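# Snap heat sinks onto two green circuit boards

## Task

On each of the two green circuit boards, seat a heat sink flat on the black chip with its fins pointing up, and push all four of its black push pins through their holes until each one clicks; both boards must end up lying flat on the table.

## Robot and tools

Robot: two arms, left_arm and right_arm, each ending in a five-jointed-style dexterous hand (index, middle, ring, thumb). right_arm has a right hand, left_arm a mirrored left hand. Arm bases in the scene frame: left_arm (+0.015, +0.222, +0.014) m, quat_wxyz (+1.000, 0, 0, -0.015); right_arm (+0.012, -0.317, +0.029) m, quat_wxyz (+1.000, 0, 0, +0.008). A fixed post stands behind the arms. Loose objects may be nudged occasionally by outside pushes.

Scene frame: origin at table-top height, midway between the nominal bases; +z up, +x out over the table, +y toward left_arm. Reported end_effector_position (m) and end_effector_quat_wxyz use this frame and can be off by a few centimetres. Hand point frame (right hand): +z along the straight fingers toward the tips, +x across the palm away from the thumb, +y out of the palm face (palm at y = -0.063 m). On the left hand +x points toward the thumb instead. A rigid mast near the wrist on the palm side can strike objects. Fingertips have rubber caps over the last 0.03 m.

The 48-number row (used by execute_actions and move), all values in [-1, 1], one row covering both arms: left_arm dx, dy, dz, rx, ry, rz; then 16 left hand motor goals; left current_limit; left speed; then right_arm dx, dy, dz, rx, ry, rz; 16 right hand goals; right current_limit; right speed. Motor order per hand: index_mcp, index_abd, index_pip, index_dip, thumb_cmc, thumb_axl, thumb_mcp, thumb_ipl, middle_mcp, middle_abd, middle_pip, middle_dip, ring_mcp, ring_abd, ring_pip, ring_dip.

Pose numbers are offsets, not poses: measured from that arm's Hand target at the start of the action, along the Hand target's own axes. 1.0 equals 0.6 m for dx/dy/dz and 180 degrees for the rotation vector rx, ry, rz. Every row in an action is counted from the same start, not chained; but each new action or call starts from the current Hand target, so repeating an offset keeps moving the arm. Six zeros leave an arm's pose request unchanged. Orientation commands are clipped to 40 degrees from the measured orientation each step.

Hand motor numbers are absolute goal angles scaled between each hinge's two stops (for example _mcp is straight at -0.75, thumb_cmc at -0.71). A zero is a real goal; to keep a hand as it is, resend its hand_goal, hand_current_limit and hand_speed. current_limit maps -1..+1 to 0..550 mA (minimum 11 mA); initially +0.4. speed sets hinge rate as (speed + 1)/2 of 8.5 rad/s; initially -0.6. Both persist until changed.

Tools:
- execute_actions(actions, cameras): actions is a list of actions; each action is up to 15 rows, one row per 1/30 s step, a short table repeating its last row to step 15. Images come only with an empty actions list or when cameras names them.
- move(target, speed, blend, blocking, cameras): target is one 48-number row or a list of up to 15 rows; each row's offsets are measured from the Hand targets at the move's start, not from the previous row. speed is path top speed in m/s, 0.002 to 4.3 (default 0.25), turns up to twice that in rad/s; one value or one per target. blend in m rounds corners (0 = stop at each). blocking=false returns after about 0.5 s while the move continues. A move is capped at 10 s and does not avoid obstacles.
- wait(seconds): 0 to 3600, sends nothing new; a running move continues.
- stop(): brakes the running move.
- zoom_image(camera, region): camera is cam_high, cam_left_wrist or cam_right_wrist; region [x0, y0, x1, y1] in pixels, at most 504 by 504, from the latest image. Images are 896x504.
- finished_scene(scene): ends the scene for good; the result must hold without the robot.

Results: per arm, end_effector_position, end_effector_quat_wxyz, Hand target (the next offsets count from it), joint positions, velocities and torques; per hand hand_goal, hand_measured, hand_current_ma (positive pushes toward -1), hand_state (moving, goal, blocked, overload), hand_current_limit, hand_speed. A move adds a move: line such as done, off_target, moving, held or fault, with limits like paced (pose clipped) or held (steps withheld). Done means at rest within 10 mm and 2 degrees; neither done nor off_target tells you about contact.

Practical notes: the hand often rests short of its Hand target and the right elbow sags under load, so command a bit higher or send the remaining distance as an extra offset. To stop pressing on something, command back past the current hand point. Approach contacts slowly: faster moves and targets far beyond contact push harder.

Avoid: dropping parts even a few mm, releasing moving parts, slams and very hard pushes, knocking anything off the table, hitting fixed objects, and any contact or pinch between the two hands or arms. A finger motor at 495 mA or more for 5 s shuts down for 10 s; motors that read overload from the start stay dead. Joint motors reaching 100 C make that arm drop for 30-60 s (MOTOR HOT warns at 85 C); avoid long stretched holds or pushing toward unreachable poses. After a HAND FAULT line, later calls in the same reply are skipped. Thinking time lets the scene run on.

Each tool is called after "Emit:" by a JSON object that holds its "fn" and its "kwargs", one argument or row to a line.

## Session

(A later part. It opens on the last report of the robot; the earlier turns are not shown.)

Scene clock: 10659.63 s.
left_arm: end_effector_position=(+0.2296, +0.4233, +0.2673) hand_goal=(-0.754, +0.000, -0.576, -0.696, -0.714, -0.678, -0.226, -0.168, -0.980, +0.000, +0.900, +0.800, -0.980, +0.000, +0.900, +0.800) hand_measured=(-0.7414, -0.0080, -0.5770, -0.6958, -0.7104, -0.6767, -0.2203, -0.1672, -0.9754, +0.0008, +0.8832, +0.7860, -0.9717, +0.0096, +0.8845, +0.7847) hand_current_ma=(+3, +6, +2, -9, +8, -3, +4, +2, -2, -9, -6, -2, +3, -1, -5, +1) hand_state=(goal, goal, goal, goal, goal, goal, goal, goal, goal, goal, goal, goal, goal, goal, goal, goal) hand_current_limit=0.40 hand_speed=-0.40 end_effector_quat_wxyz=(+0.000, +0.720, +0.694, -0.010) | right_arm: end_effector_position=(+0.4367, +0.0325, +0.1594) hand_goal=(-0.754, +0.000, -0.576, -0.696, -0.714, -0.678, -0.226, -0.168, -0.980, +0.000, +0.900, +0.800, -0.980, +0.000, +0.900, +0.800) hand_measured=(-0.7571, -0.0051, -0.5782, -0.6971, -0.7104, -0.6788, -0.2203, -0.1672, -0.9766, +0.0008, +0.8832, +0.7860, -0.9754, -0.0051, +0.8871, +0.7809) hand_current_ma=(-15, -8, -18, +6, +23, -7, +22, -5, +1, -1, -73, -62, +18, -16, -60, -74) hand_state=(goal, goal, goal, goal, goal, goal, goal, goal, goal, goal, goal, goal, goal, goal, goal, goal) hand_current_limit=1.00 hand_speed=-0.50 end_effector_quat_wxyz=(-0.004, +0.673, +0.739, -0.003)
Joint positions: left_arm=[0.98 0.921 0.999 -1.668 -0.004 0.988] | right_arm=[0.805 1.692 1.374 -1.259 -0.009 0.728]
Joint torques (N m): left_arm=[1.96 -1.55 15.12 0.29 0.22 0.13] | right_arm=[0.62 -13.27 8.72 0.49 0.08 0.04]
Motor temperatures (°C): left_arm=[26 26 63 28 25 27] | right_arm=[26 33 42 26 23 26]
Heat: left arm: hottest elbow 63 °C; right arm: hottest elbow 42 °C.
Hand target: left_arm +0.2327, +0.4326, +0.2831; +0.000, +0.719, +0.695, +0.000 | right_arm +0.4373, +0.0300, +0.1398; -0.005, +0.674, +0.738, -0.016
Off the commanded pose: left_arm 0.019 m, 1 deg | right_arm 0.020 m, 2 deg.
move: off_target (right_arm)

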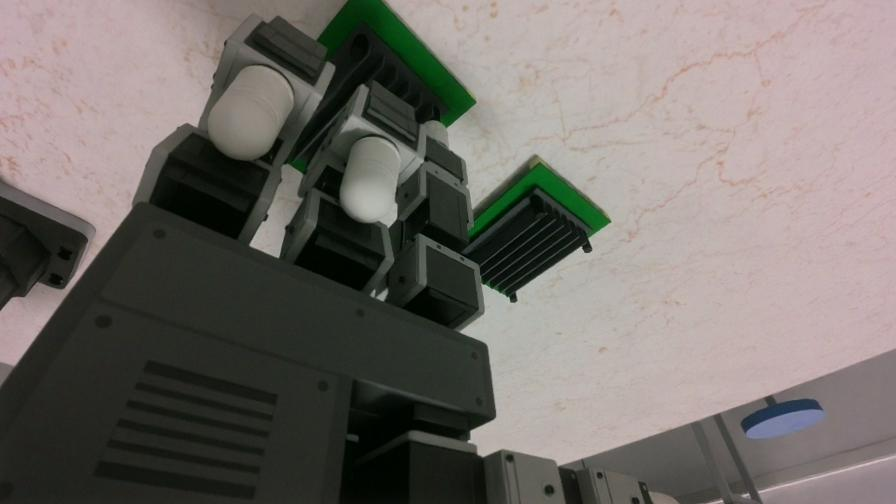

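Emit:
{"fn": "move", "kwargs": {
  "target": [
    [0,0,0,0,0,0,-0.754,0,-0.576,-0.696,-0.714,-0.678,-0.226,-0.168,-0.98,0,0.9,0.8,-0.98,0,0.9,0.8,0.4,-0.4,0,0,0.03,0.006,-0.0065,0,-0.742,0.005,-0.565,-0.69,-0.714,-0.678,-0.226,-0.168,-0.98,0,0.9,0.8,-0.98,0,0.9,0.8,1.0,-0.4]
  ],
  "speed": 0.03,
  "cameras": ["cam_right_wrist"]
}}

Emit:
{"fn": "zoom_image", "kwargs": {
  "camera": "cam_right_wrist",
  "region": [370, 50, 490, 140]
}}

Scene clock: 10670.57 s.
left_arm: end_effector_position=(+0.2296, +0.4233, +0.2673) hand_goal=(-0.754, +0.000, -0.576, -0.696, -0.714, -0.678, -0.226, -0.168, -0.980, +0.000, +0.900, +0.800, -0.980, +0.000, +0.900, +0.800) hand_measured=(-0.7402, -0.0095, -0.5770, -0.6971, -0.7117, -0.6777, -0.2203, -0.1681, -0.9754, +0.0008, +0.8832, +0.7860, -0.9717, +0.0096, +0.8832, +0.7847) hand_current_ma=(-2, +3, +3, -8, +13, -3, +3, +9, -3, -8, -13, -15, -3, +4, +2, +2) hand_state=(goal, goal, goal, goal, goal, goal, goal, goal, goal, goal, goal, goal, goal, goal, goal, goal) hand_current_limit=0.40 hand_speed=-0.40 end_effector_quat_wxyz=(+0.000, +0.720, +0.694, -0.010) | right_arm: end_effector_position=(+0.4373, +0.0323, +0.1586) hand_goal=(-0.742, +0.004, -0.566, -0.690, -0.714, -0.678, -0.226, -0.168, -0.980, +0.000, +0.900, +0.800, -0.980, +0.000, +0.900, +0.800) hand_measured=(-0.7571, -0.0051, -0.5770, -0.6971, -0.7117, -0.6788, -0.2203, -0.1672, -0.9766, +0.0008, +0.8832, +0.7860, -0.9754, -0.0051, +0.8858, +0.7821) hand_current_ma=(-70, -20, -43, -20, +23, -9, +18, -3, +7, +5, -68, -59, +17, -5, -67, -80) hand_state=(goal, goal, goal, goal, goal, goal, goal, goal, goal, goal, goal, goal, goal, goal, goal, goal) hand_current_limit=1.00 hand_speed=-0.40 end_effector_quat_wxyz=(-0.003, +0.673, +0.739, -0.003)
Joint positions: left_arm=[0.98 0.921 0.999 -1.668 -0.004 0.988] | right_arm=[0.805 1.694 1.374 -1.257 -0.005 0.728]
Joint torques (N m): left_arm=[1.96 -2.78 15.1 0.13 0.21 0.08] | right_arm=[0.91 -11.28 8.06 0.79 0.08 0.05]
Motor temperatures (°C): left_arm=[26 26 63 28 25 27] | right_arm=[26 33 41 26 23 26]
Heat: left arm: hottest elbow 63 °C; right arm: hottest elbow 41 °C.
Hand target: left_arm +0.2327, +0.4326, +0.2831; +0.000, +0.719, +0.695, +0.000 | right_arm +0.4369, +0.0298, +0.1219; -0.004, +0.674, +0.738, -0.030
Off the commanded pose: left_arm 0.019 m, 1 deg | right_arm 0.037 m, 3 deg.
move: off_target (right_arm)

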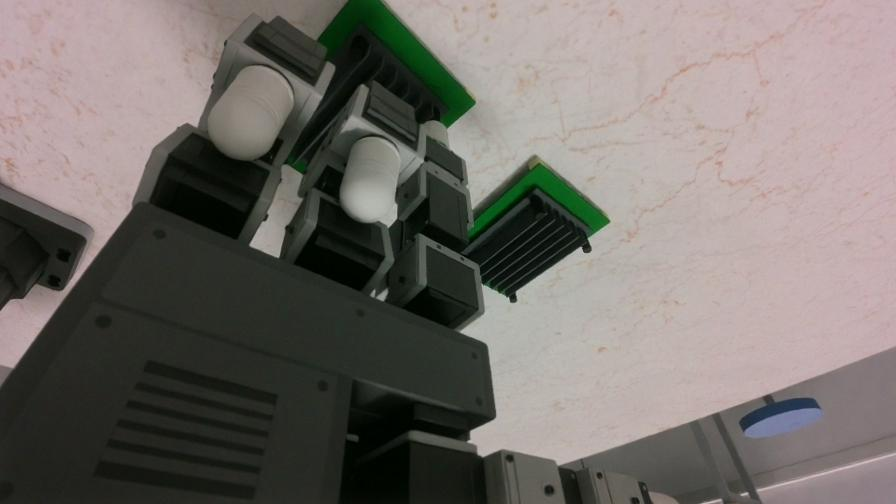

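Scaled by 4.200 from the camera's image (finer frame: 1280x720).

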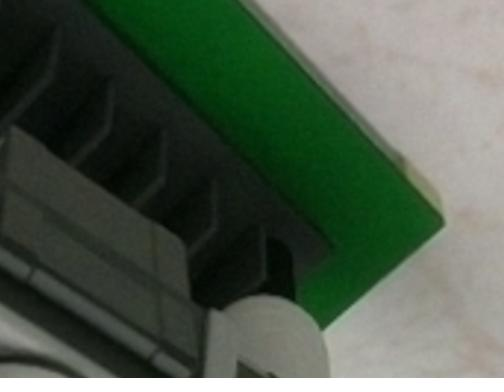

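Emit:
{"fn": "move", "kwargs": {
  "target": [
    [0,0,0,0,0,0,-0.754,0,-0.576,-0.696,-0.714,-0.678,-0.226,-0.168,-0.98,0,0.9,0.8,-0.98,0,0.9,0.8,0.4,-0.4,0,0,0.03,0.006,-0.0065,0,-0.732,0.005,-0.557,-0.686,-0.714,-0.678,-0.226,-0.168,-0.98,0,0.9,0.8,-0.98,0,0.9,0.8,1.0,-0.4]
  ],
  "speed": 0.03,
  "cameras": []
}}

Emit:
{"fn": "move", "kwargs": {
  "target": [
    [0,0,0,0,0,0,-0.754,0,-0.576,-0.696,-0.714,-0.678,-0.226,-0.168,-0.98,0,0.9,0.8,-0.98,0,0.9,0.8,0.4,-0.4,0,0,0.033,0.006,-0.0065,0,-0.72,0.01,-0.548,-0.681,-0.714,-0.678,-0.226,-0.168,-0.98,0,0.9,0.8,-0.98,0,0.9,0.8,1.0,-0.4]
  ],
  "speed": 0.03,
  "cameras": ["cam_right_wrist"]
}}

Emit:
{"fn": "zoom_image", "kwargs": {
  "camera": "cam_right_wrist",
  "region": [370, 50, 490, 140]
}}

Scene clock: 10680.17 s.
left_arm: end_effector_position=(+0.2296, +0.4233, +0.2673) hand_goal=(-0.754, +0.000, -0.576, -0.696, -0.714, -0.678, -0.226, -0.168, -0.980, +0.000, +0.900, +0.800, -0.980, +0.000, +0.900, +0.800) hand_measured=(-0.7426, -0.0095, -0.5757, -0.6971, -0.7104, -0.6767, -0.2193, -0.1672, -0.9742, -0.0007, +0.8832, +0.7847, -0.9717, +0.0096, +0.8832, +0.7834) hand_current_ma=(-2, -6, -2, -2, +10, -1, +8, +12, +2, -10, -6, -9, -7, -2, +6, +6) hand_state=(goal, goal, goal, goal, goal, goal, goal, goal, goal, goal, goal, goal, goal, goal, goal, goal) hand_current_limit=0.40 hand_speed=-0.40 end_effector_quat_wxyz=(+0.000, +0.720, +0.694, -0.010) | right_arm: end_effector_position=(+0.4377, +0.0321, +0.1578) hand_goal=(-0.732, +0.004, -0.558, -0.686, -0.714, -0.678, -0.226, -0.168, -0.980, +0.000, +0.900, +0.800, -0.980, +0.000, +0.900, +0.800) hand_measured=(-0.7619, -0.0036, -0.5782, -0.6971, -0.7117, -0.6788, -0.2203, -0.1672, -0.9766, +0.0008, +0.8845, +0.7860, -0.9754, -0.0051, +0.8858, +0.7809) hand_current_ma=(-140, -19, -82, -43, +16, -3, +30, -1, +9, +8, -75, -53, +21, -5, -62, -81) hand_state=(blocked, goal, goal, goal, goal, goal, goal, goal, goal, goal, goal, goal, goal, goal, goal, goal) hand_current_limit=1.00 hand_speed=-0.40 end_effector_quat_wxyz=(-0.001, +0.673, +0.739, -0.004)
Joint positions: left_arm=[0.98 0.921 0.999 -1.668 -0.004 0.988] | right_arm=[0.805 1.696 1.374 -1.257 -0.003 0.728]
Joint torques (N m): left_arm=[2.73 -1.49 15.27 0.23 0.17 0.04] | right_arm=[0.97 -9.29 7.23 1.03 0.07 0.05]
Motor temperatures (°C): left_arm=[26 26 63 28 25 27] | right_arm=[26 33 41 26 23 26]
Heat: left arm: hottest elbow 63 °C; right arm: hottest elbow 41 °C.
Hand target: left_arm +0.2327, +0.4326, +0.2831; +0.000, +0.719, +0.695, +0.000 | right_arm +0.4360, +0.0291, +0.1040; -0.003, +0.674, +0.738, -0.044
Off the commanded pose: left_arm 0.019 m, 1 deg | right_arm 0.054 m, 5 deg.
move: off_target (right_arm)

Scene clock: 10681.07 s.
left_arm: end_effector_position=(+0.2296, +0.4233, +0.2673) hand_goal=(-0.754, +0.000, -0.576, -0.696, -0.714, -0.678, -0.226, -0.168, -0.980, +0.000, +0.900, +0.800, -0.980, +0.000, +0.900, +0.800) hand_measured=(-0.7414, -0.0095, -0.5770, -0.6983, -0.7104, -0.6777, -0.2203, -0.1681, -0.9754, +0.0008, +0.8845, +0.7872, -0.9730, +0.0096, +0.8845, +0.7821) hand_current_ma=(-7, +2, -6, -2, +9, +0, +9, +10, +6, -4, -10, -14, -11, +8, -11, -4) hand_state=(goal, goal, goal, goal, goal, goal, goal, goal, goal, goal, goal, goal, goal, goal, goal, goal) hand_current_limit=0.40 hand_speed=-0.40 end_effector_quat_wxyz=(+0.000, +0.720, +0.694, -0.010) | right_arm: end_effector_position=(+0.4388, +0.0320, +0.1573) hand_goal=(-0.720, +0.010, -0.548, -0.682, -0.714, -0.678, -0.226, -0.168, -0.980, +0.000, +0.900, +0.800, -0.980, +0.000, +0.900, +0.800) hand_measured=(-0.7703, -0.0007, -0.5782, -0.6983, -0.7117, -0.6788, -0.2203, -0.1672, -0.9766, +0.0008, +0.8845, +0.7860, -0.9754, -0.0051, +0.8871, +0.7809) hand_current_ma=(-229, -37, -130, -58, +22, -12, +21, +1, +5, +4, -76, -59, +18, -14, -66, -81) hand_state=(blocked, goal, blocked, goal, goal, goal, goal, goal, goal, goal, goal, goal, goal, goal, goal, goal) hand_current_limit=1.00 hand_speed=-0.40 end_effector_quat_wxyz=(+0.001, +0.673, +0.739, -0.003)
Joint positions: left_arm=[0.98 0.921 0.999 -1.668 -0.004 0.988] | right_arm=[0.805 1.697 1.374 -1.254 0.002 0.728]
Joint torques (N m): left_arm=[2.02 -1.08 15.01 0.1 0.2 0.08] | right_arm=[1.03 -7.36 6.02 1.29 -0.01 0.07]
Motor temperatures (°C): left_arm=[26 26 63 28 25 27] | right_arm=[26 33 41 26 23 26]
Heat: left arm: hottest elbow 63 °C; right arm: hottest elbow 41 °C.
Hand target: left_arm +0.2327, +0.4326, +0.2831; +0.000, +0.719, +0.695, +0.000 | right_arm +0.4348, +0.0279, +0.0843; -0.002, +0.673, +0.737, -0.058
Off the commanded pose: left_arm 0.019 m, 1 deg | right_arm 0.073 m, 6 deg.
move: off_target (right_arm)

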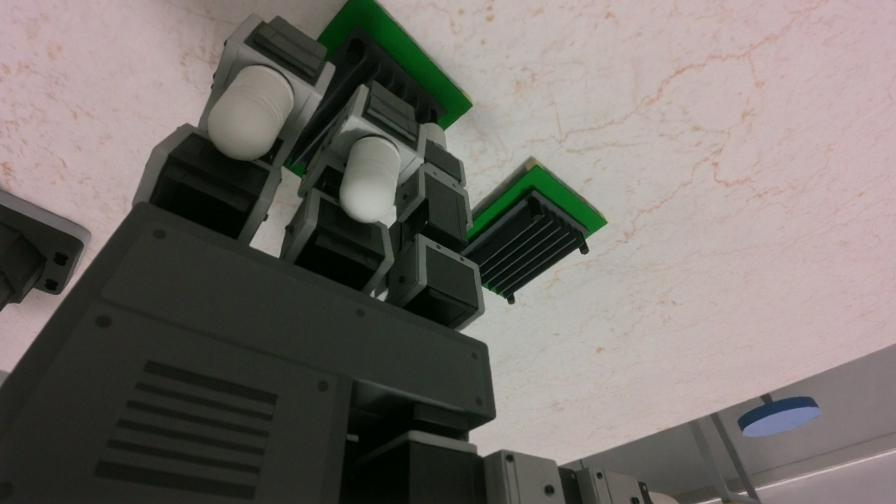

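Scaled by 4.200 from the camera's image (finer frame: 1280x720).

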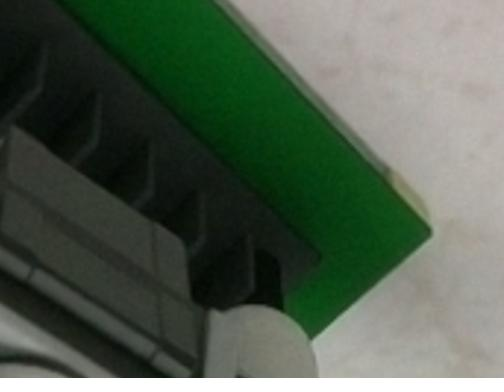

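Emit:
{"fn": "move", "kwargs": {
  "target": [
    [0,0,0,0,0,0,-0.754,0,-0.576,-0.696,-0.714,-0.678,-0.226,-0.168,-0.98,0,0.9,0.8,-0.98,0,0.9,0.8,0.4,-0.4,0,0,0.03,0.006,-0.0065,0,-0.704,0.02,-0.539,-0.677,-0.714,-0.678,-0.226,-0.168,-0.98,0,0.9,0.8,-0.98,0,0.9,0.8,1.0,-0.4]
  ],
  "speed": 0.03,
  "cameras": []
}}

Emit:
{"fn": "move", "kwargs": {
  "target": [
    [0,0,0,0,0,0,-0.754,0,-0.576,-0.696,-0.714,-0.678,-0.226,-0.168,-0.98,0,0.9,0.8,-0.98,0,0.9,0.8,0.4,-0.4,0,0,0.03,0.006,-0.0065,0,-0.692,0.03,-0.533,-0.673,-0.714,-0.678,-0.226,-0.168,-0.98,0,0.9,0.8,-0.98,0,0.9,0.8,1.0,-0.4]
  ],
  "speed": 0.03,
  "cameras": ["cam_right_wrist"]
}}

Emit:
{"fn": "zoom_image", "kwargs": {
  "camera": "cam_right_wrist",
  "region": [370, 50, 490, 140]
}}

Scene clock: 10692.73 s.
left_arm: end_effector_position=(+0.2296, +0.4233, +0.2673) hand_goal=(-0.754, +0.000, -0.576, -0.696, -0.714, -0.678, -0.226, -0.168, -0.980, +0.000, +0.900, +0.800, -0.980, +0.000, +0.900, +0.800) hand_measured=(-0.7414, -0.0095, -0.5757, -0.6983, -0.7117, -0.6777, -0.2193, -0.1681, -0.9742, +0.0023, +0.8845, +0.7847, -0.9717, +0.0096, +0.8832, +0.7834) hand_current_ma=(-7, -1, -2, -8, +16, -7, +6, +16, +0, -10, +0, -9, -9, -2, -14, +6) hand_state=(goal, goal, goal, goal, goal, goal, goal, goal, goal, goal, goal, goal, goal, goal, goal, goal) hand_current_limit=0.40 hand_speed=-0.40 end_effector_quat_wxyz=(+0.000, +0.720, +0.694, -0.010) | right_arm: end_effector_position=(+0.4392, +0.0313, +0.1565) hand_goal=(-0.704, +0.020, -0.540, -0.678, -0.714, -0.678, -0.226, -0.168, -0.980, +0.000, +0.900, +0.800, -0.980, +0.000, +0.900, +0.800) hand_measured=(-0.7728, +0.0066, -0.5782, -0.7009, -0.7117, -0.6788, -0.2203, -0.1672, -0.9766, +0.0008, +0.8845, +0.7860, -0.9766, -0.0051, +0.8871, +0.7809) hand_current_ma=(-323, -38, -170, -85, +15, -12, +23, +0, +5, +5, -74, -59, +22, -16, -62, -81) hand_state=(blocked, goal, blocked, blocked, goal, goal, goal, goal, goal, goal, goal, goal, goal, goal, goal, goal) hand_current_limit=1.00 hand_speed=-0.40 end_effector_quat_wxyz=(+0.003, +0.675, +0.738, -0.004)
Joint positions: left_arm=[0.98 0.921 0.999 -1.668 -0.004 0.988] | right_arm=[0.805 1.699 1.374 -1.254 0.005 0.731]
Joint torques (N m): left_arm=[2.84 -1.38 15.21 0.16 0.22 0.03] | right_arm=[1.2 -5.83 5.01 1.55 -0.05 0.06]
Motor temperatures (°C): left_arm=[26 26 64 28 25 27] | right_arm=[26 32 40 26 23 26]
Heat: left arm: hottest elbow 64 °C; right arm: hottest elbow 40 °C.
Hand target: left_arm +0.2327, +0.4326, +0.2831; +0.000, +0.719, +0.695, +0.000 | right_arm +0.4333, +0.0265, +0.0664; -0.001, +0.672, +0.737, -0.071
Off the commanded pose: left_arm 0.019 m, 1 deg | right_arm 0.090 m, 8 deg.
move: off_target (right_arm)

Scene clock: 10693.57 s.
left_arm: end_effector_position=(+0.2296, +0.4233, +0.2673) hand_goal=(-0.754, +0.000, -0.576, -0.696, -0.714, -0.678, -0.226, -0.168, -0.980, +0.000, +0.900, +0.800, -0.980, +0.000, +0.900, +0.800) hand_measured=(-0.7426, -0.0095, -0.5757, -0.6971, -0.7104, -0.6777, -0.2193, -0.1681, -0.9766, +0.0008, +0.8832, +0.7860, -0.9717, +0.0081, +0.8845, +0.7847) hand_current_ma=(-7, -6, +5, -7, +5, +1, -1, +8, -1, +0, -7, -7, -1, +4, -5, +4) hand_state=(goal, goal, goal, goal, goal, goal, goal, goal, goal, goal, goal, goal, goal, goal, goal, goal) hand_current_limit=0.40 hand_speed=-0.40 end_effector_quat_wxyz=(+0.000, +0.720, +0.694, -0.010) | right_arm: end_effector_position=(+0.4397, +0.0306, +0.1561) hand_goal=(-0.692, +0.030, -0.534, -0.674, -0.714, -0.678, -0.226, -0.168, -0.980, +0.000, +0.900, +0.800, -0.980, +0.000, +0.900, +0.800) hand_measured=(-0.7764, +0.0154, -0.5808, -0.7022, -0.7117, -0.6777, -0.2203, -0.1672, -0.9766, +0.0008, +0.8845, +0.7860, -0.9754, -0.0051, +0.8871, +0.7809) hand_current_ma=(-382, -38, -205, -108, +15, -14, +26, +0, +9, +5, -74, -54, +11, -15, -64, -77) hand_state=(blocked, goal, blocked, blocked, goal, goal, goal, goal, goal, goal, goal, goal, goal, goal, goal, goal) hand_current_limit=1.00 hand_speed=-0.40 end_effector_quat_wxyz=(+0.005, +0.676, +0.737, -0.005)
Joint positions: left_arm=[0.98 0.921 0.999 -1.668 -0.004 0.988] | right_arm=[0.805 1.701 1.374 -1.254 0.01 0.734]
Joint torques (N m): left_arm=[1.61 -2.14 15.05 -0.01 0.19 0.14] | right_arm=[1.2 -4.31 3.92 1.76 -0.11 0.03]
Motor temperatures (°C): left_arm=[26 26 64 28 25 27] | right_arm=[26 32 40 26 23 26]
Heat: left arm: hottest elbow 64 °C; right arm: hottest elbow 40 °C.
Hand target: left_arm +0.2327, +0.4326, +0.2831; +0.000, +0.719, +0.695, +0.000 | right_arm +0.4316, +0.0246, +0.0487; +0.001, +0.672, +0.736, -0.085
Off the commanded pose: left_arm 0.019 m, 1 deg | right_arm 0.108 m, 9 deg.
move: off_target (right_arm)

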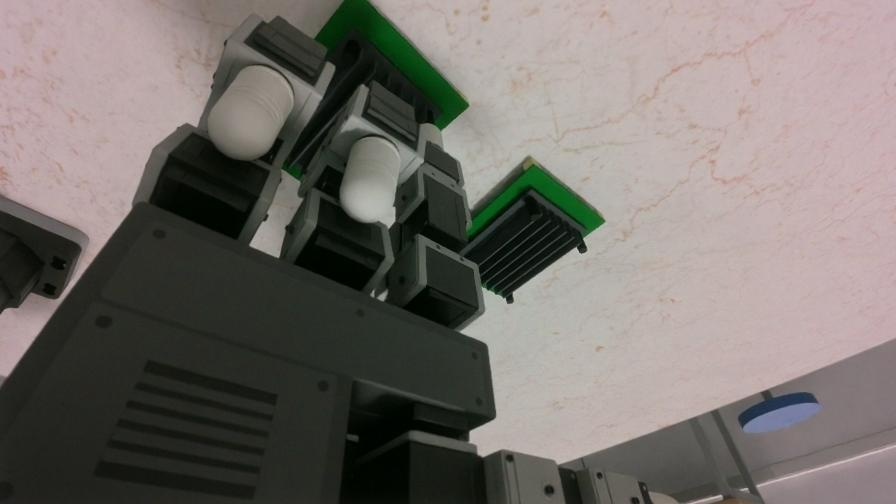

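Scaled by 4.200 from the camera's image (finer frame: 1280x720).

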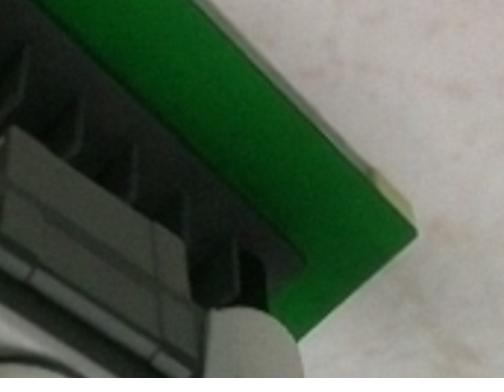

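Emit:
{"fn": "move", "kwargs": {
  "target": [
    [0,0,0,0,0,0,-0.754,0,-0.576,-0.696,-0.714,-0.678,-0.226,-0.168,-0.98,0,0.9,0.8,-0.98,0,0.9,0.8,0.4,-0.4,0,0,0.035,0.006,-0.0065,0,-0.684,0.04,-0.528,-0.669,-0.714,-0.678,-0.226,-0.168,-0.98,0,0.9,0.8,-0.98,0,0.9,0.8,1.0,-0.4]
  ],
  "speed": 0.03,
  "cameras": []
}}

Emit:
{"fn": "move", "kwargs": {
  "target": [
    [0,0,0,0,0,0,-0.754,0,-0.576,-0.696,-0.714,-0.678,-0.226,-0.168,-0.98,0,0.9,0.8,-0.98,0,0.9,0.8,0.4,-0.4,0,0,0.03,0.005,-0.0055,0,-0.68,0.045,-0.524,-0.666,-0.714,-0.678,-0.226,-0.168,-0.98,0,0.9,0.8,-0.98,0,0.9,0.8,1.0,-0.4]
  ],
  "speed": 0.03,
  "cameras": ["cam_right_wrist"]
}}

Emit:
{"fn": "zoom_image", "kwargs": {
  "camera": "cam_right_wrist",
  "region": [370, 50, 490, 140]
}}

Scene clock: 10706.27 s.
left_arm: end_effector_position=(+0.2296, +0.4233, +0.2673) hand_goal=(-0.754, +0.000, -0.576, -0.696, -0.714, -0.678, -0.226, -0.168, -0.980, +0.000, +0.900, +0.800, -0.980, +0.000, +0.900, +0.800) hand_measured=(-0.7414, -0.0080, -0.5770, -0.6983, -0.7117, -0.6788, -0.2193, -0.1672, -0.9754, +0.0008, +0.8832, +0.7847, -0.9730, +0.0110, +0.8845, +0.7834) hand_current_ma=(+2, -10, +7, -7, +11, +2, +11, +3, +0, -8, -15, -6, -11, +4, -3, +13) hand_state=(goal, goal, goal, goal, goal, goal, goal, goal, goal, goal, goal, goal, goal, goal, goal, goal) hand_current_limit=0.40 hand_speed=-0.40 end_effector_quat_wxyz=(+0.000, +0.720, +0.694, -0.010) | right_arm: end_effector_position=(+0.4406, +0.0300, +0.1556) hand_goal=(-0.684, +0.040, -0.528, -0.670, -0.714, -0.678, -0.226, -0.168, -0.980, +0.000, +0.900, +0.800, -0.980, +0.000, +0.900, +0.800) hand_measured=(-0.7836, +0.0242, -0.5834, -0.7034, -0.7117, -0.6788, -0.2203, -0.1672, -0.9766, +0.0008, +0.8845, +0.7860, -0.9754, -0.0051, +0.8871, +0.7809) hand_current_ma=(-471, -43, -245, -133, +28, -15, +23, -6, +9, +0, -74, -62, +14, -14, -65, -78) hand_state=(blocked, goal, blocked, blocked, goal, goal, goal, goal, goal, goal, goal, goal, goal, goal, goal, goal) hand_current_limit=1.00 hand_speed=-0.40 end_effector_quat_wxyz=(+0.008, +0.676, +0.737, -0.005)
Joint positions: left_arm=[0.98 0.921 0.999 -1.668 -0.004 0.988] | right_arm=[0.805 1.703 1.374 -1.252 0.015 0.736]
Joint torques (N m): left_arm=[2.78 -1.61 15.46 0.16 0.24 0.1] | right_arm=[1.32 -2.84 2.26 2.15 -0.24 0.04]
Motor temperatures (°C): left_arm=[26 26 64 28 25 27] | right_arm=[26 32 39 26 23 26]
Heat: left arm: hottest elbow 64 °C; right arm: hottest elbow 39 °C.
Hand target: left_arm +0.2327, +0.4326, +0.2831; +0.000, +0.719, +0.695, +0.000 | right_arm +0.4292, +0.0219, +0.0279; +0.002, +0.671, +0.735, -0.099
Off the commanded pose: left_arm 0.019 m, 1 deg | right_arm 0.128 m, 11 deg.
move: off_target (right_arm)

Scene clock: 10707.13 s.
left_arm: end_effector_position=(+0.2296, +0.4233, +0.2673) hand_goal=(-0.754, +0.000, -0.576, -0.696, -0.714, -0.678, -0.226, -0.168, -0.980, +0.000, +0.900, +0.800, -0.980, +0.000, +0.900, +0.800) hand_measured=(-0.7414, -0.0095, -0.5757, -0.6971, -0.7117, -0.6777, -0.2193, -0.1672, -0.9742, +0.0008, +0.8832, +0.7860, -0.9717, +0.0110, +0.8832, +0.7834) hand_current_ma=(-1, +2, +11, -6, +9, +5, -2, +9, +3, +3, +6, -10, -2, +0, -3, +7) hand_state=(goal, goal, goal, goal, goal, goal, goal, goal, goal, goal, goal, goal, goal, goal, goal, goal) hand_current_limit=0.40 hand_speed=-0.40 end_effector_quat_wxyz=(+0.000, +0.720, +0.694, -0.010) | right_arm: end_effector_position=(+0.4406, +0.0286, +0.1530) hand_goal=(-0.680, +0.044, -0.524, -0.666, -0.714, -0.678, -0.226, -0.168, -0.980, +0.000, +0.900, +0.800, -0.980, +0.000, +0.900, +0.800) hand_measured=(-0.7921, +0.0272, -0.5859, -0.7034, -0.7167, -0.6788, -0.2203, -0.1672, -0.9766, +0.0008, +0.8832, +0.7860, -0.9766, -0.0051, +0.8858, +0.7809) hand_current_ma=(-521, -43, -271, -155, +0, -17, +18, -8, +11, +2, -74, -51, +14, -14, -55, -74) hand_state=(blocked, goal, blocked, blocked, goal, goal, goal, goal, goal, goal, goal, goal, goal, goal, goal, goal) hand_current_limit=1.00 hand_speed=-0.40 end_effector_quat_wxyz=(+0.010, +0.676, +0.736, -0.006)
Joint positions: left_arm=[0.98 0.921 0.999 -1.668 -0.004 0.988] | right_arm=[0.805 1.704 1.367 -1.247 0.02 0.737]
Joint torques (N m): left_arm=[1.2 -1.67 15.24 0.17 0.18 -0.01] | right_arm=[1.44 -1.67 1.32 2.33 -0.33 0.04]
Motor temperatures (°C): left_arm=[26 26 64 28 25 27] | right_arm=[26 32 38 26 23 26]
Heat: left arm: hottest elbow 64 °C; right arm: hottest elbow 38 °C.
Hand target: left_arm +0.2327, +0.4326, +0.2831; +0.000, +0.719, +0.695, +0.000 | right_arm +0.4268, +0.0191, +0.0101; +0.003, +0.670, +0.734, -0.111
Off the commanded pose: left_arm 0.019 m, 1 deg | right_arm 0.144 m, 12 deg.
move: off_target (right_arm)

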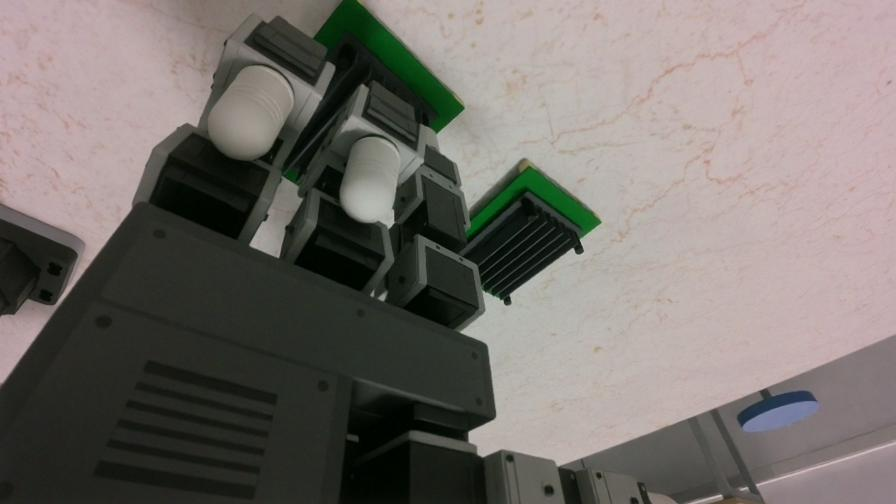

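Scaled by 4.200 from the camera's image (finer frame: 1280x720).

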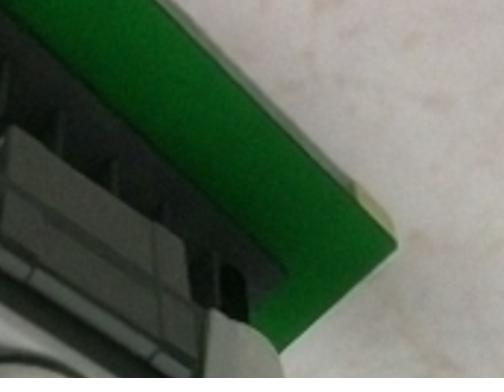

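Emit:
{"fn": "move", "kwargs": {
  "target": [
    [0,0,0,0,0,0,-0.754,0,-0.576,-0.696,-0.714,-0.678,-0.226,-0.168,-0.98,0,0.9,0.8,-0.98,0,0.9,0.8,0.4,-0.4,-0.0223,-0.0213,-0.2493,-0.041,0.0445,0,-0.75,0.0,-0.572,-0.694,-0.714,-0.678,-0.226,-0.168,-0.98,0,0.9,0.8,-0.98,0,0.9,0.8,0.7,-0.6]
  ],
  "speed": 0.06,
  "cameras": ["cam_right_wrist"]
}}

Emit:
{"fn": "zoom_image", "kwargs": {
  "camera": "cam_right_wrist",
  "region": [370, 50, 490, 140]
}}

Scene clock: 10723.93 s.
left_arm: end_effector_position=(+0.2296, +0.4233, +0.2673) hand_goal=(-0.754, +0.000, -0.576, -0.696, -0.714, -0.678, -0.226, -0.168, -0.980, +0.000, +0.900, +0.800, -0.980, +0.000, +0.900, +0.800) hand_measured=(-0.7414, -0.0080, -0.5770, -0.6971, -0.7104, -0.6777, -0.2193, -0.1681, -0.9742, +0.0008, +0.8832, +0.7860, -0.9717, +0.0096, +0.8845, +0.7834) hand_current_ma=(-3, +0, +6, -14, +8, +0, +6, +11, +0, -12, -10, -12, +2, +2, -4, +1) hand_state=(goal, goal, goal, goal, goal, goal, goal, goal, goal, goal, goal, goal, goal, goal, goal, goal) hand_current_limit=0.40 hand_speed=-0.40 end_effector_quat_wxyz=(+0.000, +0.720, +0.694, -0.010) | right_arm: end_effector_position=(+0.4356, +0.0306, +0.1576) hand_goal=(-0.750, +0.000, -0.572, -0.694, -0.714, -0.678, -0.226, -0.168, -0.980, +0.000, +0.900, +0.800, -0.980, +0.000, +0.900, +0.800) hand_measured=(-0.7426, +0.0184, -0.5705, -0.6945, -0.7167, -0.6777, -0.2203, -0.1672, -0.9766, -0.0007, +0.8832, +0.7860, -0.9766, -0.0051, +0.8871, +0.7809) hand_current_ma=(+38, +50, -2, +7, -3, -11, +17, -11, +3, +4, -76, -62, +26, -7, -66, -86) hand_state=(goal, goal, goal, goal, goal, goal, goal, goal, goal, goal, goal, goal, goal, goal, goal, goal) hand_current_limit=0.70 hand_speed=-0.60 end_effector_quat_wxyz=(-0.004, +0.670, +0.742, -0.014)
Joint positions: left_arm=[0.98 0.921 0.999 -1.668 -0.004 0.988] | right_arm=[0.803 1.699 1.382 -1.281 -0.008 0.719]
Joint torques (N m): left_arm=[2.2 -0.85 15.34 0.39 0.24 0.05] | right_arm=[0.79 -15.38 10.8 -0.51 0.09 0.13]
Motor temperatures (°C): left_arm=[26 26 64 28 25 27] | right_arm=[26 31 37 26 24 27]
Heat: left arm: hottest elbow 64 °C; right arm: hottest elbow 37 °C.
Hand target: left_arm +0.2327, +0.4326, +0.2831; +0.000, +0.719, +0.695, +0.000 | right_arm +0.4371, +0.0298, +0.1602; -0.005, +0.674, +0.738, -0.016
Off the commanded pose: left_arm 0.019 m, 1 deg | right_arm 0.003 m, 1 deg.
HAND FAULT: one or more motors of the hand drew too much current for too long and shut down. This happened once since the last result. The arm does not stop for it. Each such motor holds nothing for 10 seconds from its own shutdown, also while the arm is stopped by a fault of its own. Then it runs to the goal last written, under the current limit last written. A HAND FAULT can take a little off the scene's score.
move: done

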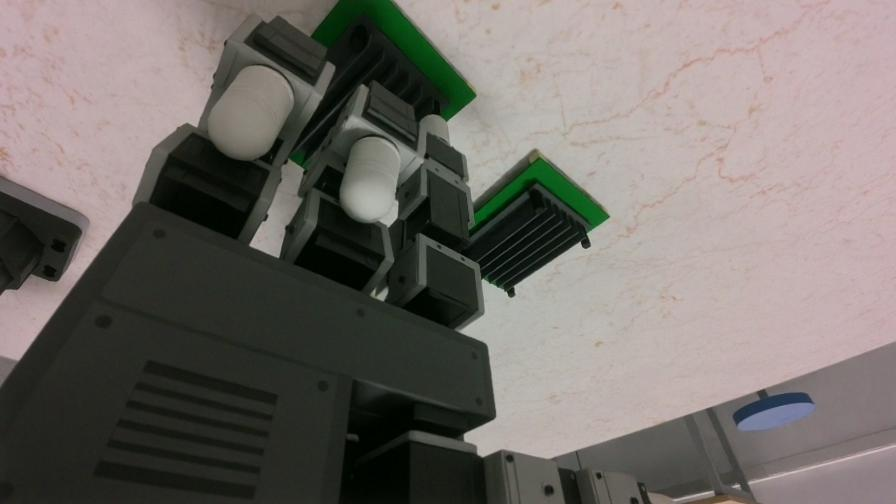

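Scaled by 4.200 from the camera's image (finer frame: 1280x720).

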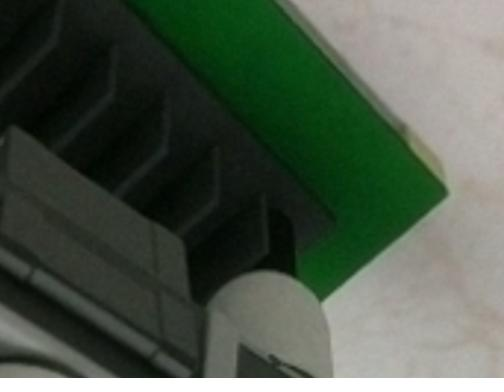

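Emit:
{"fn": "move", "kwargs": {
  "target": [
    [0,0,0,0,0,0,-0.754,0,-0.576,-0.696,-0.714,-0.678,-0.226,-0.168,-0.98,0,0.9,0.8,-0.98,0,0.9,0.8,0.4,-0.4,-0.0025,-0.005,-0.1664,-0.009,0.0033,0,-0.754,0,-0.576,-0.696,-0.714,-0.678,-0.226,-0.168,-0.98,0,0.9,0.8,-0.98,0,0.9,0.8,0.4,-0.4]
  ],
  "speed": 0.12,
  "cameras": []
}}

Emit:
{"fn": "move", "kwargs": {
  "target": [
    [0,0,0,0,0,0,-0.754,0,-0.576,-0.696,-0.714,-0.678,-0.226,-0.168,-0.98,0,0.9,0.8,-0.98,0,0.9,0.8,0.4,-0.4,0.0878,-0.2943,0.0917,0.0012,0.203,-0.2297,-0.98,0,0.9,0.8,-0.714,-0.678,-0.226,-0.168,-0.98,0,0.9,0.8,-0.98,0,0.9,0.8,0.4,-0.2],
    [0,0,0,0,0,0,-0.754,0,-0.576,-0.696,-0.714,-0.678,-0.226,-0.168,-0.98,0,0.9,0.8,-0.98,0,0.9,0.8,0.4,-0.4,0.0885,-0.294,0.2567,0.0012,0.203,-0.2297,-0.98,0,0.9,0.8,-0.714,-0.678,-0.226,-0.168,-0.98,0,0.9,0.8,-0.98,0,0.9,0.8,0.4,-0.2]
  ],
  "speed": 0.15,
  "blend": 0.02,
  "cameras": ["cam_right_wrist"]
}}

Scene clock: 10743.97 s.
left_arm: end_effector_position=(+0.2296, +0.4233, +0.2673) hand_goal=(-0.754, +0.000, -0.576, -0.696, -0.714, -0.678, -0.226, -0.168, -0.980, +0.000, +0.900, +0.800, -0.980, +0.000, +0.900, +0.800) hand_measured=(-0.7414, -0.0109, -0.5770, -0.6983, -0.7104, -0.6767, -0.2203, -0.1681, -0.9742, +0.0008, +0.8832, +0.7860, -0.9717, +0.0110, +0.8832, +0.7834) hand_current_ma=(-11, +7, -3, -7, +0, +0, +2, +7, -5, +0, +0, -5, -8, -5, -7, -3) hand_state=(goal, goal, goal, goal, goal, goal, goal, goal, goal, goal, goal, goal, goal, goal, goal, goal) hand_current_limit=0.40 hand_speed=-0.40 end_effector_quat_wxyz=(+0.000, +0.720, +0.694, -0.010) | right_arm: end_effector_position=(+0.4306, +0.0232, +0.2429) hand_goal=(-0.754, +0.000, -0.576, -0.696, -0.714, -0.678, -0.226, -0.168, -0.980, +0.000, +0.900, +0.800, -0.980, +0.000, +0.900, +0.800) hand_measured=(-0.7462, +0.0023, -0.5718, -0.6945, -0.7104, -0.6788, -0.2203, -0.1672, -0.9766, +0.0008, +0.8832, +0.7860, -0.9754, -0.0051, +0.8858, +0.7809) hand_current_ma=(+36, +3, +7, +13, +22, -6, +27, -5, +4, +0, -72, -59, +12, -13, -68, -81) hand_state=(goal, goal, goal, goal, goal, goal, goal, goal, goal, goal, goal, goal, goal, goal, goal, goal) hand_current_limit=0.40 hand_speed=-0.40 end_effector_quat_wxyz=(-0.001, +0.671, +0.741, -0.018)
Joint positions: left_arm=[0.98 0.921 0.999 -1.668 -0.004 0.988] | right_arm=[0.803 1.636 1.529 -1.5 -0.001 0.721]
Joint torques (N m): left_arm=[1.73 -1.26 15.17 -0.17 0.25 0.1] | right_arm=[1.08 -15.09 13.64 -0.32 0.2 0.13]
Motor temperatures (°C): left_arm=[26 26 64 28 25 27] | right_arm=[26 32 37 26 24 27]
Heat: left arm: hottest elbow 64 °C; right arm: hottest elbow 37 °C.
Hand target: left_arm +0.2327, +0.4326, +0.2831; +0.000, +0.719, +0.695, +0.000 | right_arm +0.4373, +0.0298, +0.2601; +0.001, +0.675, +0.738, -0.002
Off the commanded pose: left_arm 0.019 m, 1 deg | right_arm 0.020 m, 2 deg.
move: off_target (right_arm)

Scene clock: 10748.53 s.
left_arm: end_effector_position=(+0.2296, +0.4233, +0.2673) hand_goal=(-0.754, +0.000, -0.576, -0.696, -0.714, -0.678, -0.226, -0.168, -0.980, +0.000, +0.900, +0.800, -0.980, +0.000, +0.900, +0.800) hand_measured=(-0.7414, -0.0080, -0.5757, -0.6983, -0.7104, -0.6767, -0.2203, -0.1681, -0.9742, +0.0008, +0.8832, +0.7860, -0.9705, +0.0096, +0.8832, +0.7834) hand_current_ma=(-9, -4, +1, -2, +2, +7, +0, +10, +3, -6, -10, -13, -4, +2, -19, +7) hand_state=(goal, goal, goal, goal, goal, goal, goal, goal, goal, goal, goal, goal, goal, goal, goal, goal) hand_current_limit=0.40 hand_speed=-0.40 end_effector_quat_wxyz=(+0.000, +0.720, +0.694, -0.010) | right_arm: end_effector_position=(+0.2622, +0.0619, +0.1128) hand_goal=(-0.980, +0.000, +0.900, +0.800, -0.714, -0.678, -0.226, -0.168, -0.980, +0.000, +0.900, +0.800, -0.980, +0.000, +0.900, +0.800) hand_measured=(-0.9766, +0.0023, +0.8845, +0.7847, -0.7167, -0.6788, -0.2203, -0.1672, -0.9766, +0.0008, +0.8832, +0.7860, -0.9766, -0.0051, +0.8871, +0.7821) hand_current_ma=(+12, +10, -66, -55, -3, -10, +22, -10, +4, -1, -67, -60, +14, -8, -67, -78) hand_state=(goal, goal, goal, goal, goal, goal, goal, goal, goal, goal, goal, goal, goal, goal, goal, goal) hand_current_limit=0.40 hand_speed=-0.20 end_effector_quat_wxyz=(-0.226, +0.350, +0.885, +0.207)
Joint positions: left_arm=[0.98 0.921 0.999 -1.668 -0.004 0.988] | right_arm=[0.823 1.33 0.704 -0.68 -0.57 0.1]
Joint torques (N m): left_arm=[2.37 -1.2 15.27 0.27 0.2 0.05] | right_arm=[2.49 -7.41 8.73 1.2 -0.5 -0.05]
Motor temperatures (°C): left_arm=[26 26 64 28 25 27] | right_arm=[26 32 37 26 24 27]
Heat: left arm: hottest elbow 64 °C; right arm: hottest elbow 37 °C.
Hand target: left_arm +0.2327, +0.4326, +0.2831; +0.000, +0.719, +0.695, +0.000 | right_arm +0.2563, +0.0663, +0.1064; -0.228, +0.342, +0.889, +0.203
Off the commanded pose: left_arm 0.019 m, 1 deg | right_arm 0.010 m, 1 deg.
move: done

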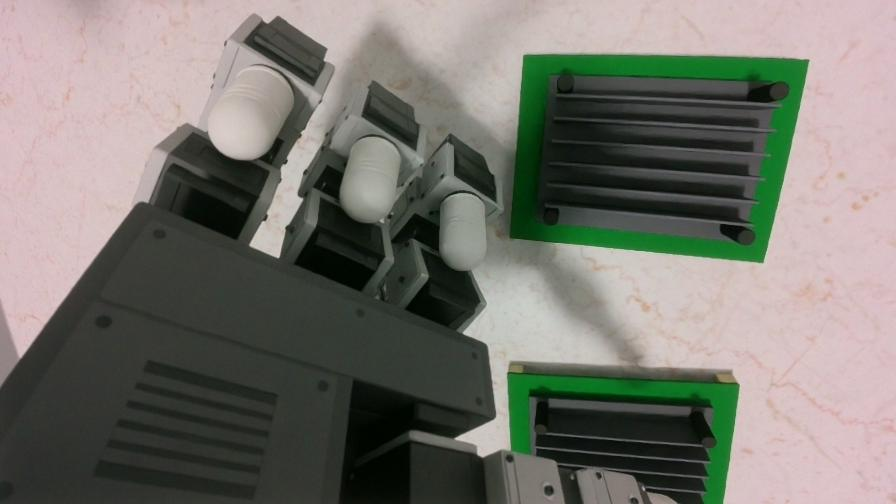

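Emit:
{"fn": "zoom_image", "kwargs": {
  "camera": "cam_right_wrist",
  "region": [505, 45, 625, 135]
}}

Emit:
{"fn": "zoom_image", "kwargs": {
  "camera": "cam_right_wrist",
  "region": [710, 45, 830, 135]
}}

Emit:
{"fn": "zoom_image", "kwargs": {
  "camera": "cam_right_wrist",
  "region": [680, 185, 800, 275]
}}

Emit:
{"fn": "zoom_image", "kwargs": {
  "camera": "cam_right_wrist",
  "region": [495, 170, 615, 260]
}}

Scaled by 4.200 from the camera's image (finer frame: 1280x720).

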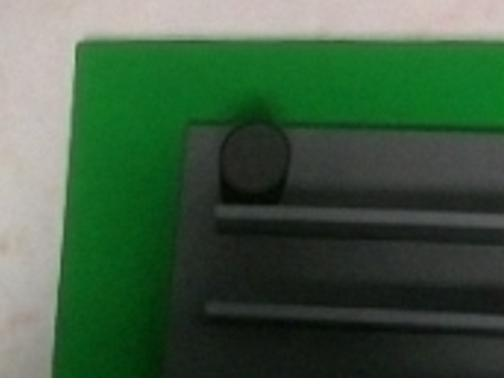

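Scaled by 4.200 from the camera's image (finer frame: 1280x720).

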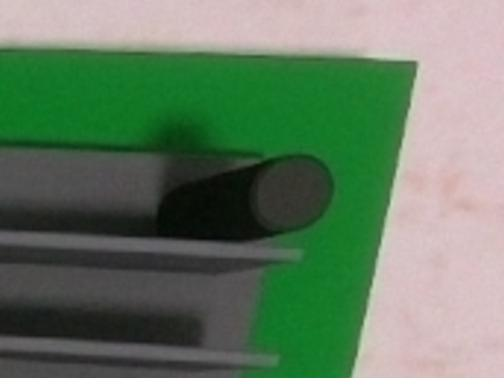

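Scaled by 4.200 from the camera's image (finer frame: 1280x720).

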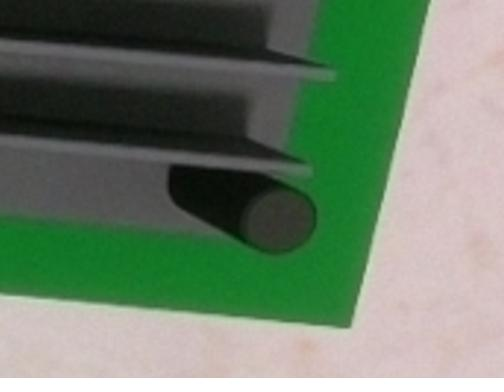

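Scaled by 4.200 from the camera's image (finer frame: 1280x720).

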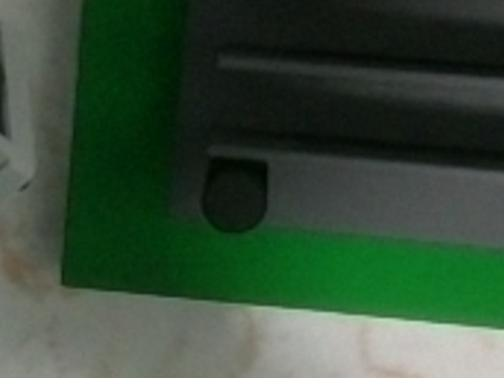

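Emit:
{"fn": "move", "kwargs": {
  "target": [
    [0,0,0,0,0,0,-0.754,0,-0.576,-0.696,-0.714,-0.678,-0.226,-0.168,-0.98,0,0.9,0.8,-0.98,0,0.9,0.8,0.4,-0.4,0.0544,0.021,-0.0811,0,0,0,-0.98,0,0.9,0.8,-0.714,-0.678,-0.226,-0.168,-0.98,0,0.9,0.8,-0.98,0,0.9,0.8,0.4,-0.2],
    [0,0,0,0,0,0,-0.754,0,-0.576,-0.696,-0.714,-0.678,-0.226,-0.168,-0.98,0,0.9,0.8,-0.98,0,0.9,0.8,0.4,-0.4,-0.1037,-0.1833,-0.2399,0,0,0,-0.98,0,0.9,0.8,-0.714,-0.678,-0.226,-0.168,-0.98,0,0.9,0.8,-0.98,0,0.9,0.8,0.4,-0.2],
    [0,0,0,0,0,0,-0.754,0,-0.576,-0.696,-0.714,-0.678,-0.226,-0.168,-0.98,0,0.9,0.8,-0.98,0,0.9,0.8,0.4,-0.4,-0.1581,-0.2043,-0.1588,0,0,0,-0.98,0,0.9,0.8,-0.714,-0.678,-0.226,-0.168,-0.98,0,0.9,0.8,-0.98,0,0.9,0.8,0.4,-0.2]
  ],
  "speed": 0.15,
  "blend": 0.02,
  "cameras": ["cam_right_wrist"]
}}

Scene clock: 10890.93 s.
left_arm: end_effector_position=(+0.2296, +0.4233, +0.2673) hand_goal=(-0.754, +0.000, -0.576, -0.696, -0.714, -0.678, -0.226, -0.168, -0.980, +0.000, +0.900, +0.800, -0.980, +0.000, +0.900, +0.800) hand_measured=(-0.7414, -0.0080, -0.5770, -0.6983, -0.7117, -0.6777, -0.2203, -0.1672, -0.9742, +0.0023, +0.8845, +0.7860, -0.9717, +0.0110, +0.8832, +0.7847) hand_current_ma=(-1, -2, +2, +4, +6, -3, +6, +5, +1, -4, -7, -9, -6, -3, -6, +3) hand_state=(goal, goal, goal, goal, goal, goal, goal, goal, goal, goal, goal, goal, goal, goal, goal, goal) hand_current_limit=0.40 hand_speed=-0.40 end_effector_quat_wxyz=(+0.000, +0.720, +0.694, -0.010) | right_arm: end_effector_position=(+0.2565, -0.1127, +0.1114) hand_goal=(-0.980, +0.000, +0.900, +0.800, -0.714, -0.678, -0.226, -0.168, -0.980, +0.000, +0.900, +0.800, -0.980, +0.000, +0.900, +0.800) hand_measured=(-0.9766, +0.0023, +0.8845, +0.7847, -0.7167, -0.6788, -0.2203, -0.1681, -0.9766, -0.0007, +0.8845, +0.7860, -0.9766, -0.0051, +0.8858, +0.7821) hand_current_ma=(+20, +5, -72, -67, +1, -12, +21, -8, +5, -1, -79, -53, +15, -8, -59, -78) hand_state=(goal, goal, goal, goal, goal, goal, goal, goal, goal, goal, goal, goal, goal, goal, goal, goal) hand_current_limit=0.40 hand_speed=-0.20 end_effector_quat_wxyz=(-0.227, +0.339, +0.890, +0.203)
Joint positions: left_arm=[0.98 0.921 0.999 -1.668 -0.004 0.988] | right_arm=[0.29 1.112 0.536 -1.115 -0.609 -0.574]
Joint torques (N m): left_arm=[1.55 -1.38 15.23 0.06 0.19 0.1] | right_arm=[-0.09 -3.43 8.16 0.27 -0.57 -0.11]
Motor temperatures (°C): left_arm=[26 26 64 28 25 27] | right_arm=[26 31 38 26 24 27]
Heat: left arm: hottest elbow 64 °C; right arm: hottest elbow 38 °C.
Hand target: left_arm +0.2327, +0.4326, +0.2831; +0.000, +0.719, +0.695, +0.000 | right_arm +0.2586, -0.1157, +0.1070; -0.228, +0.342, +0.889, +0.203
Off the commanded pose: left_arm 0.019 m, 1 deg | right_arm 0.006 m, 0 deg.
move: done

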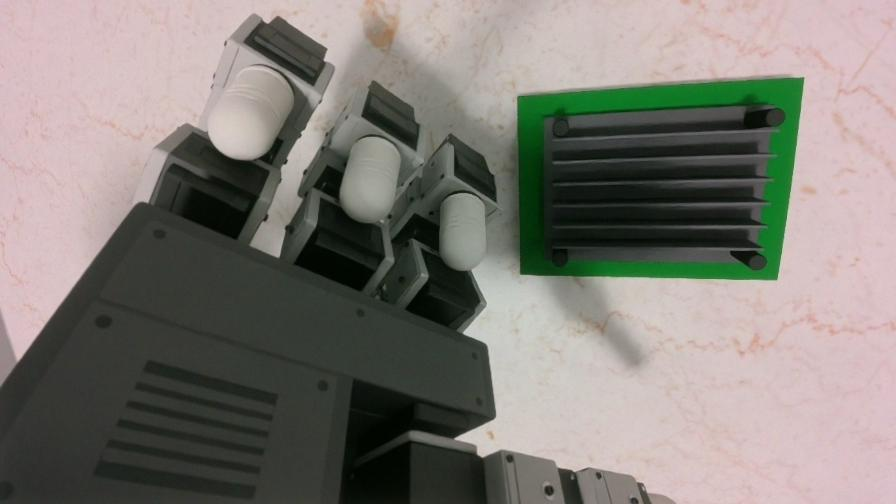

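Emit:
{"fn": "zoom_image", "kwargs": {
  "camera": "cam_right_wrist",
  "region": [505, 80, 625, 170]
}}

Emit:
{"fn": "zoom_image", "kwargs": {
  "camera": "cam_right_wrist",
  "region": [710, 65, 830, 155]
}}

Emit:
{"fn": "zoom_image", "kwargs": {
  "camera": "cam_right_wrist",
  "region": [690, 210, 810, 300]
}}

Emit:
{"fn": "zoom_image", "kwargs": {
  "camera": "cam_right_wrist",
  "region": [505, 205, 625, 295]
}}

Scaled by 4.200 from the camera's image (finer frame: 1280x720).

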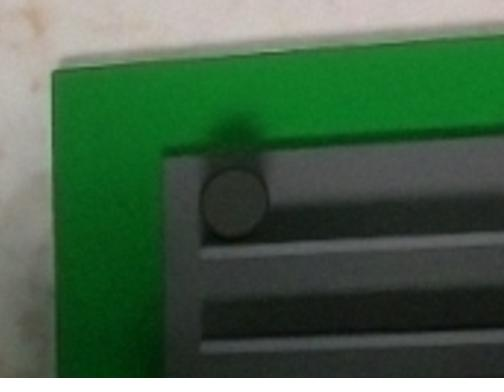

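Scaled by 4.200 from the camera's image (finer frame: 1280x720).

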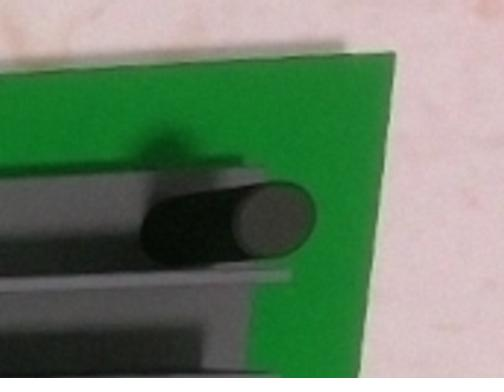

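Scaled by 4.200 from the camera's image (finer frame: 1280x720).

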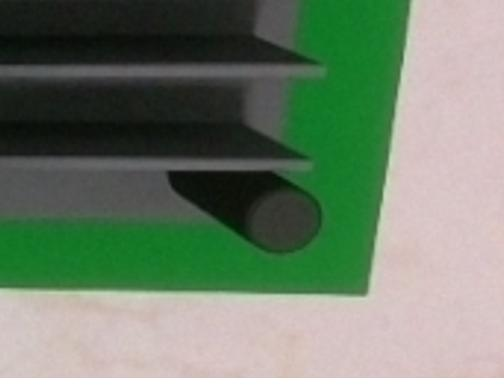

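Scaled by 4.200 from the camera's image (finer frame: 1280x720).

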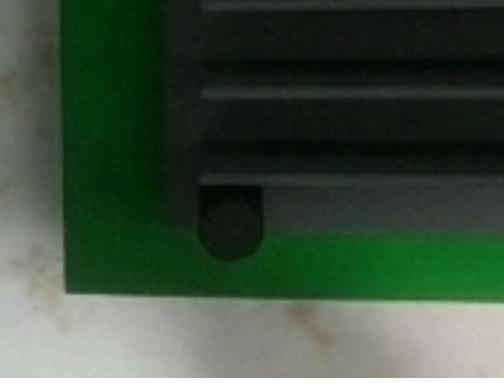

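Emit:
{"fn": "move", "kwargs": {
  "target": [
    [0,0,0,0,0,0,-0.754,0,-0.576,-0.696,-0.714,-0.678,-0.226,-0.168,-0.98,0,0.9,0.8,-0.98,0,0.9,0.8,0.4,-0.4,0.0544,0.021,-0.0811,0,0,0,-0.98,0,0.9,0.8,-0.714,-0.678,-0.226,-0.168,-0.98,0,0.9,0.8,-0.98,0,0.9,0.8,0.4,-0.2],
    [0,0,0,0,0,0,-0.754,0,-0.576,-0.696,-0.714,-0.678,-0.226,-0.168,-0.98,0,0.9,0.8,-0.98,0,0.9,0.8,0.4,-0.4,0.2216,0.247,0.0916,0,0,0,-0.98,0,0.9,0.8,-0.714,-0.678,-0.226,-0.168,-0.98,0,0.9,0.8,-0.98,0,0.9,0.8,0.4,-0.2],
    [0,0,0,0,0,0,-0.754,0,-0.576,-0.696,-0.714,-0.678,-0.226,-0.168,-0.98,0,0.9,0.8,-0.98,0,0.9,0.8,0.4,-0.4,0.1672,0.2260,0.1727,0,0,0,-0.98,0,0.9,0.8,-0.714,-0.678,-0.226,-0.168,-0.98,0,0.9,0.8,-0.98,0,0.9,0.8,0.4,-0.2]
  ],
  "speed": 0.15,
  "blend": 0.02,
  "cameras": ["cam_right_wrist"]
}}

Scene clock: 10972.67 s.
left_arm: end_effector_position=(+0.2296, +0.4233, +0.2673) hand_goal=(-0.754, +0.000, -0.576, -0.696, -0.714, -0.678, -0.226, -0.168, -0.980, +0.000, +0.900, +0.800, -0.980, +0.000, +0.900, +0.800) hand_measured=(-0.7402, -0.0080, -0.5770, -0.6971, -0.7104, -0.6788, -0.2203, -0.1672, -0.9742, +0.0008, +0.8832, +0.7860, -0.9717, +0.0110, +0.8832, +0.7834) hand_current_ma=(-10, +2, +6, -3, +11, -2, +5, +11, -5, -13, -11, -19, +3, -5, -7, +2) hand_state=(goal, goal, goal, goal, goal, goal, goal, goal, goal, goal, goal, goal, goal, goal, goal, goal) hand_current_limit=0.40 hand_speed=-0.40 end_effector_quat_wxyz=(+0.000, +0.720, +0.694, -0.010) | right_arm: end_effector_position=(+0.2648, +0.0795, +0.1139) hand_goal=(-0.980, +0.000, +0.900, +0.800, -0.714, -0.678, -0.226, -0.168, -0.980, +0.000, +0.900, +0.800, -0.980, +0.000, +0.900, +0.800) hand_measured=(-0.9766, +0.0023, +0.8845, +0.7847, -0.7167, -0.6788, -0.2203, -0.1672, -0.9766, -0.0007, +0.8845, +0.7860, -0.9754, -0.0051, +0.8858, +0.7821) hand_current_ma=(+14, -4, -68, -59, -4, -13, +22, -7, +5, +4, -72, -57, +28, -16, -62, -82) hand_state=(goal, goal, goal, goal, goal, goal, goal, goal, goal, goal, goal, goal, goal, goal, goal, goal) hand_current_limit=0.40 hand_speed=-0.20 end_effector_quat_wxyz=(-0.225, +0.342, +0.888, +0.210)
Joint positions: left_arm=[0.98 0.921 0.999 -1.668 -0.004 0.988] | right_arm=[0.847 1.366 0.738 -0.66 -0.567 0.112]
Joint torques (N m): left_arm=[2.78 -1.49 15.36 0.17 0.17 0.1] | right_arm=[2.37 -7.94 8.64 1.14 -0.38 0.11]
Motor temperatures (°C): left_arm=[26 26 64 28 25 27] | right_arm=[26 30 37 26 24 27]
Heat: left arm: hottest elbow 64 °C; right arm: hottest elbow 37 °C.
Hand target: left_arm +0.2327, +0.4326, +0.2831; +0.000, +0.719, +0.695, +0.000 | right_arm +0.2597, +0.0823, +0.1052; -0.228, +0.342, +0.889, +0.203
Off the commanded pose: left_arm 0.019 m, 1 deg | right_arm 0.011 m, 1 deg.
move: off_target (right_arm)

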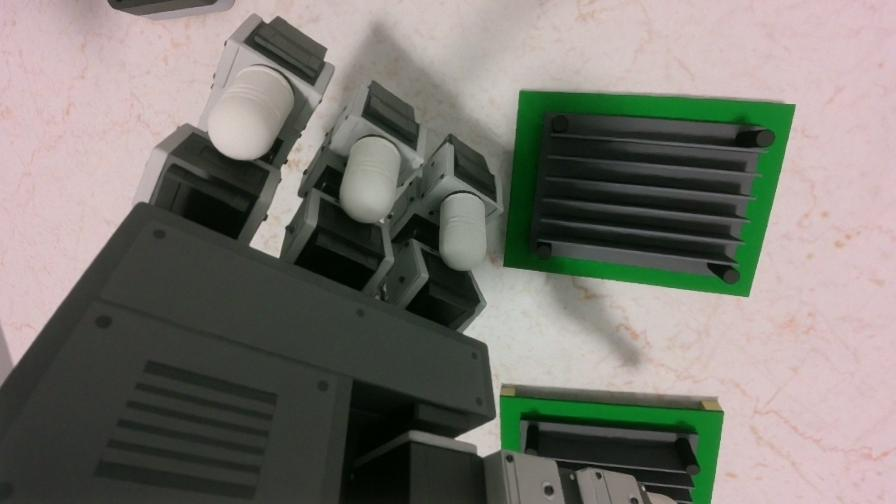

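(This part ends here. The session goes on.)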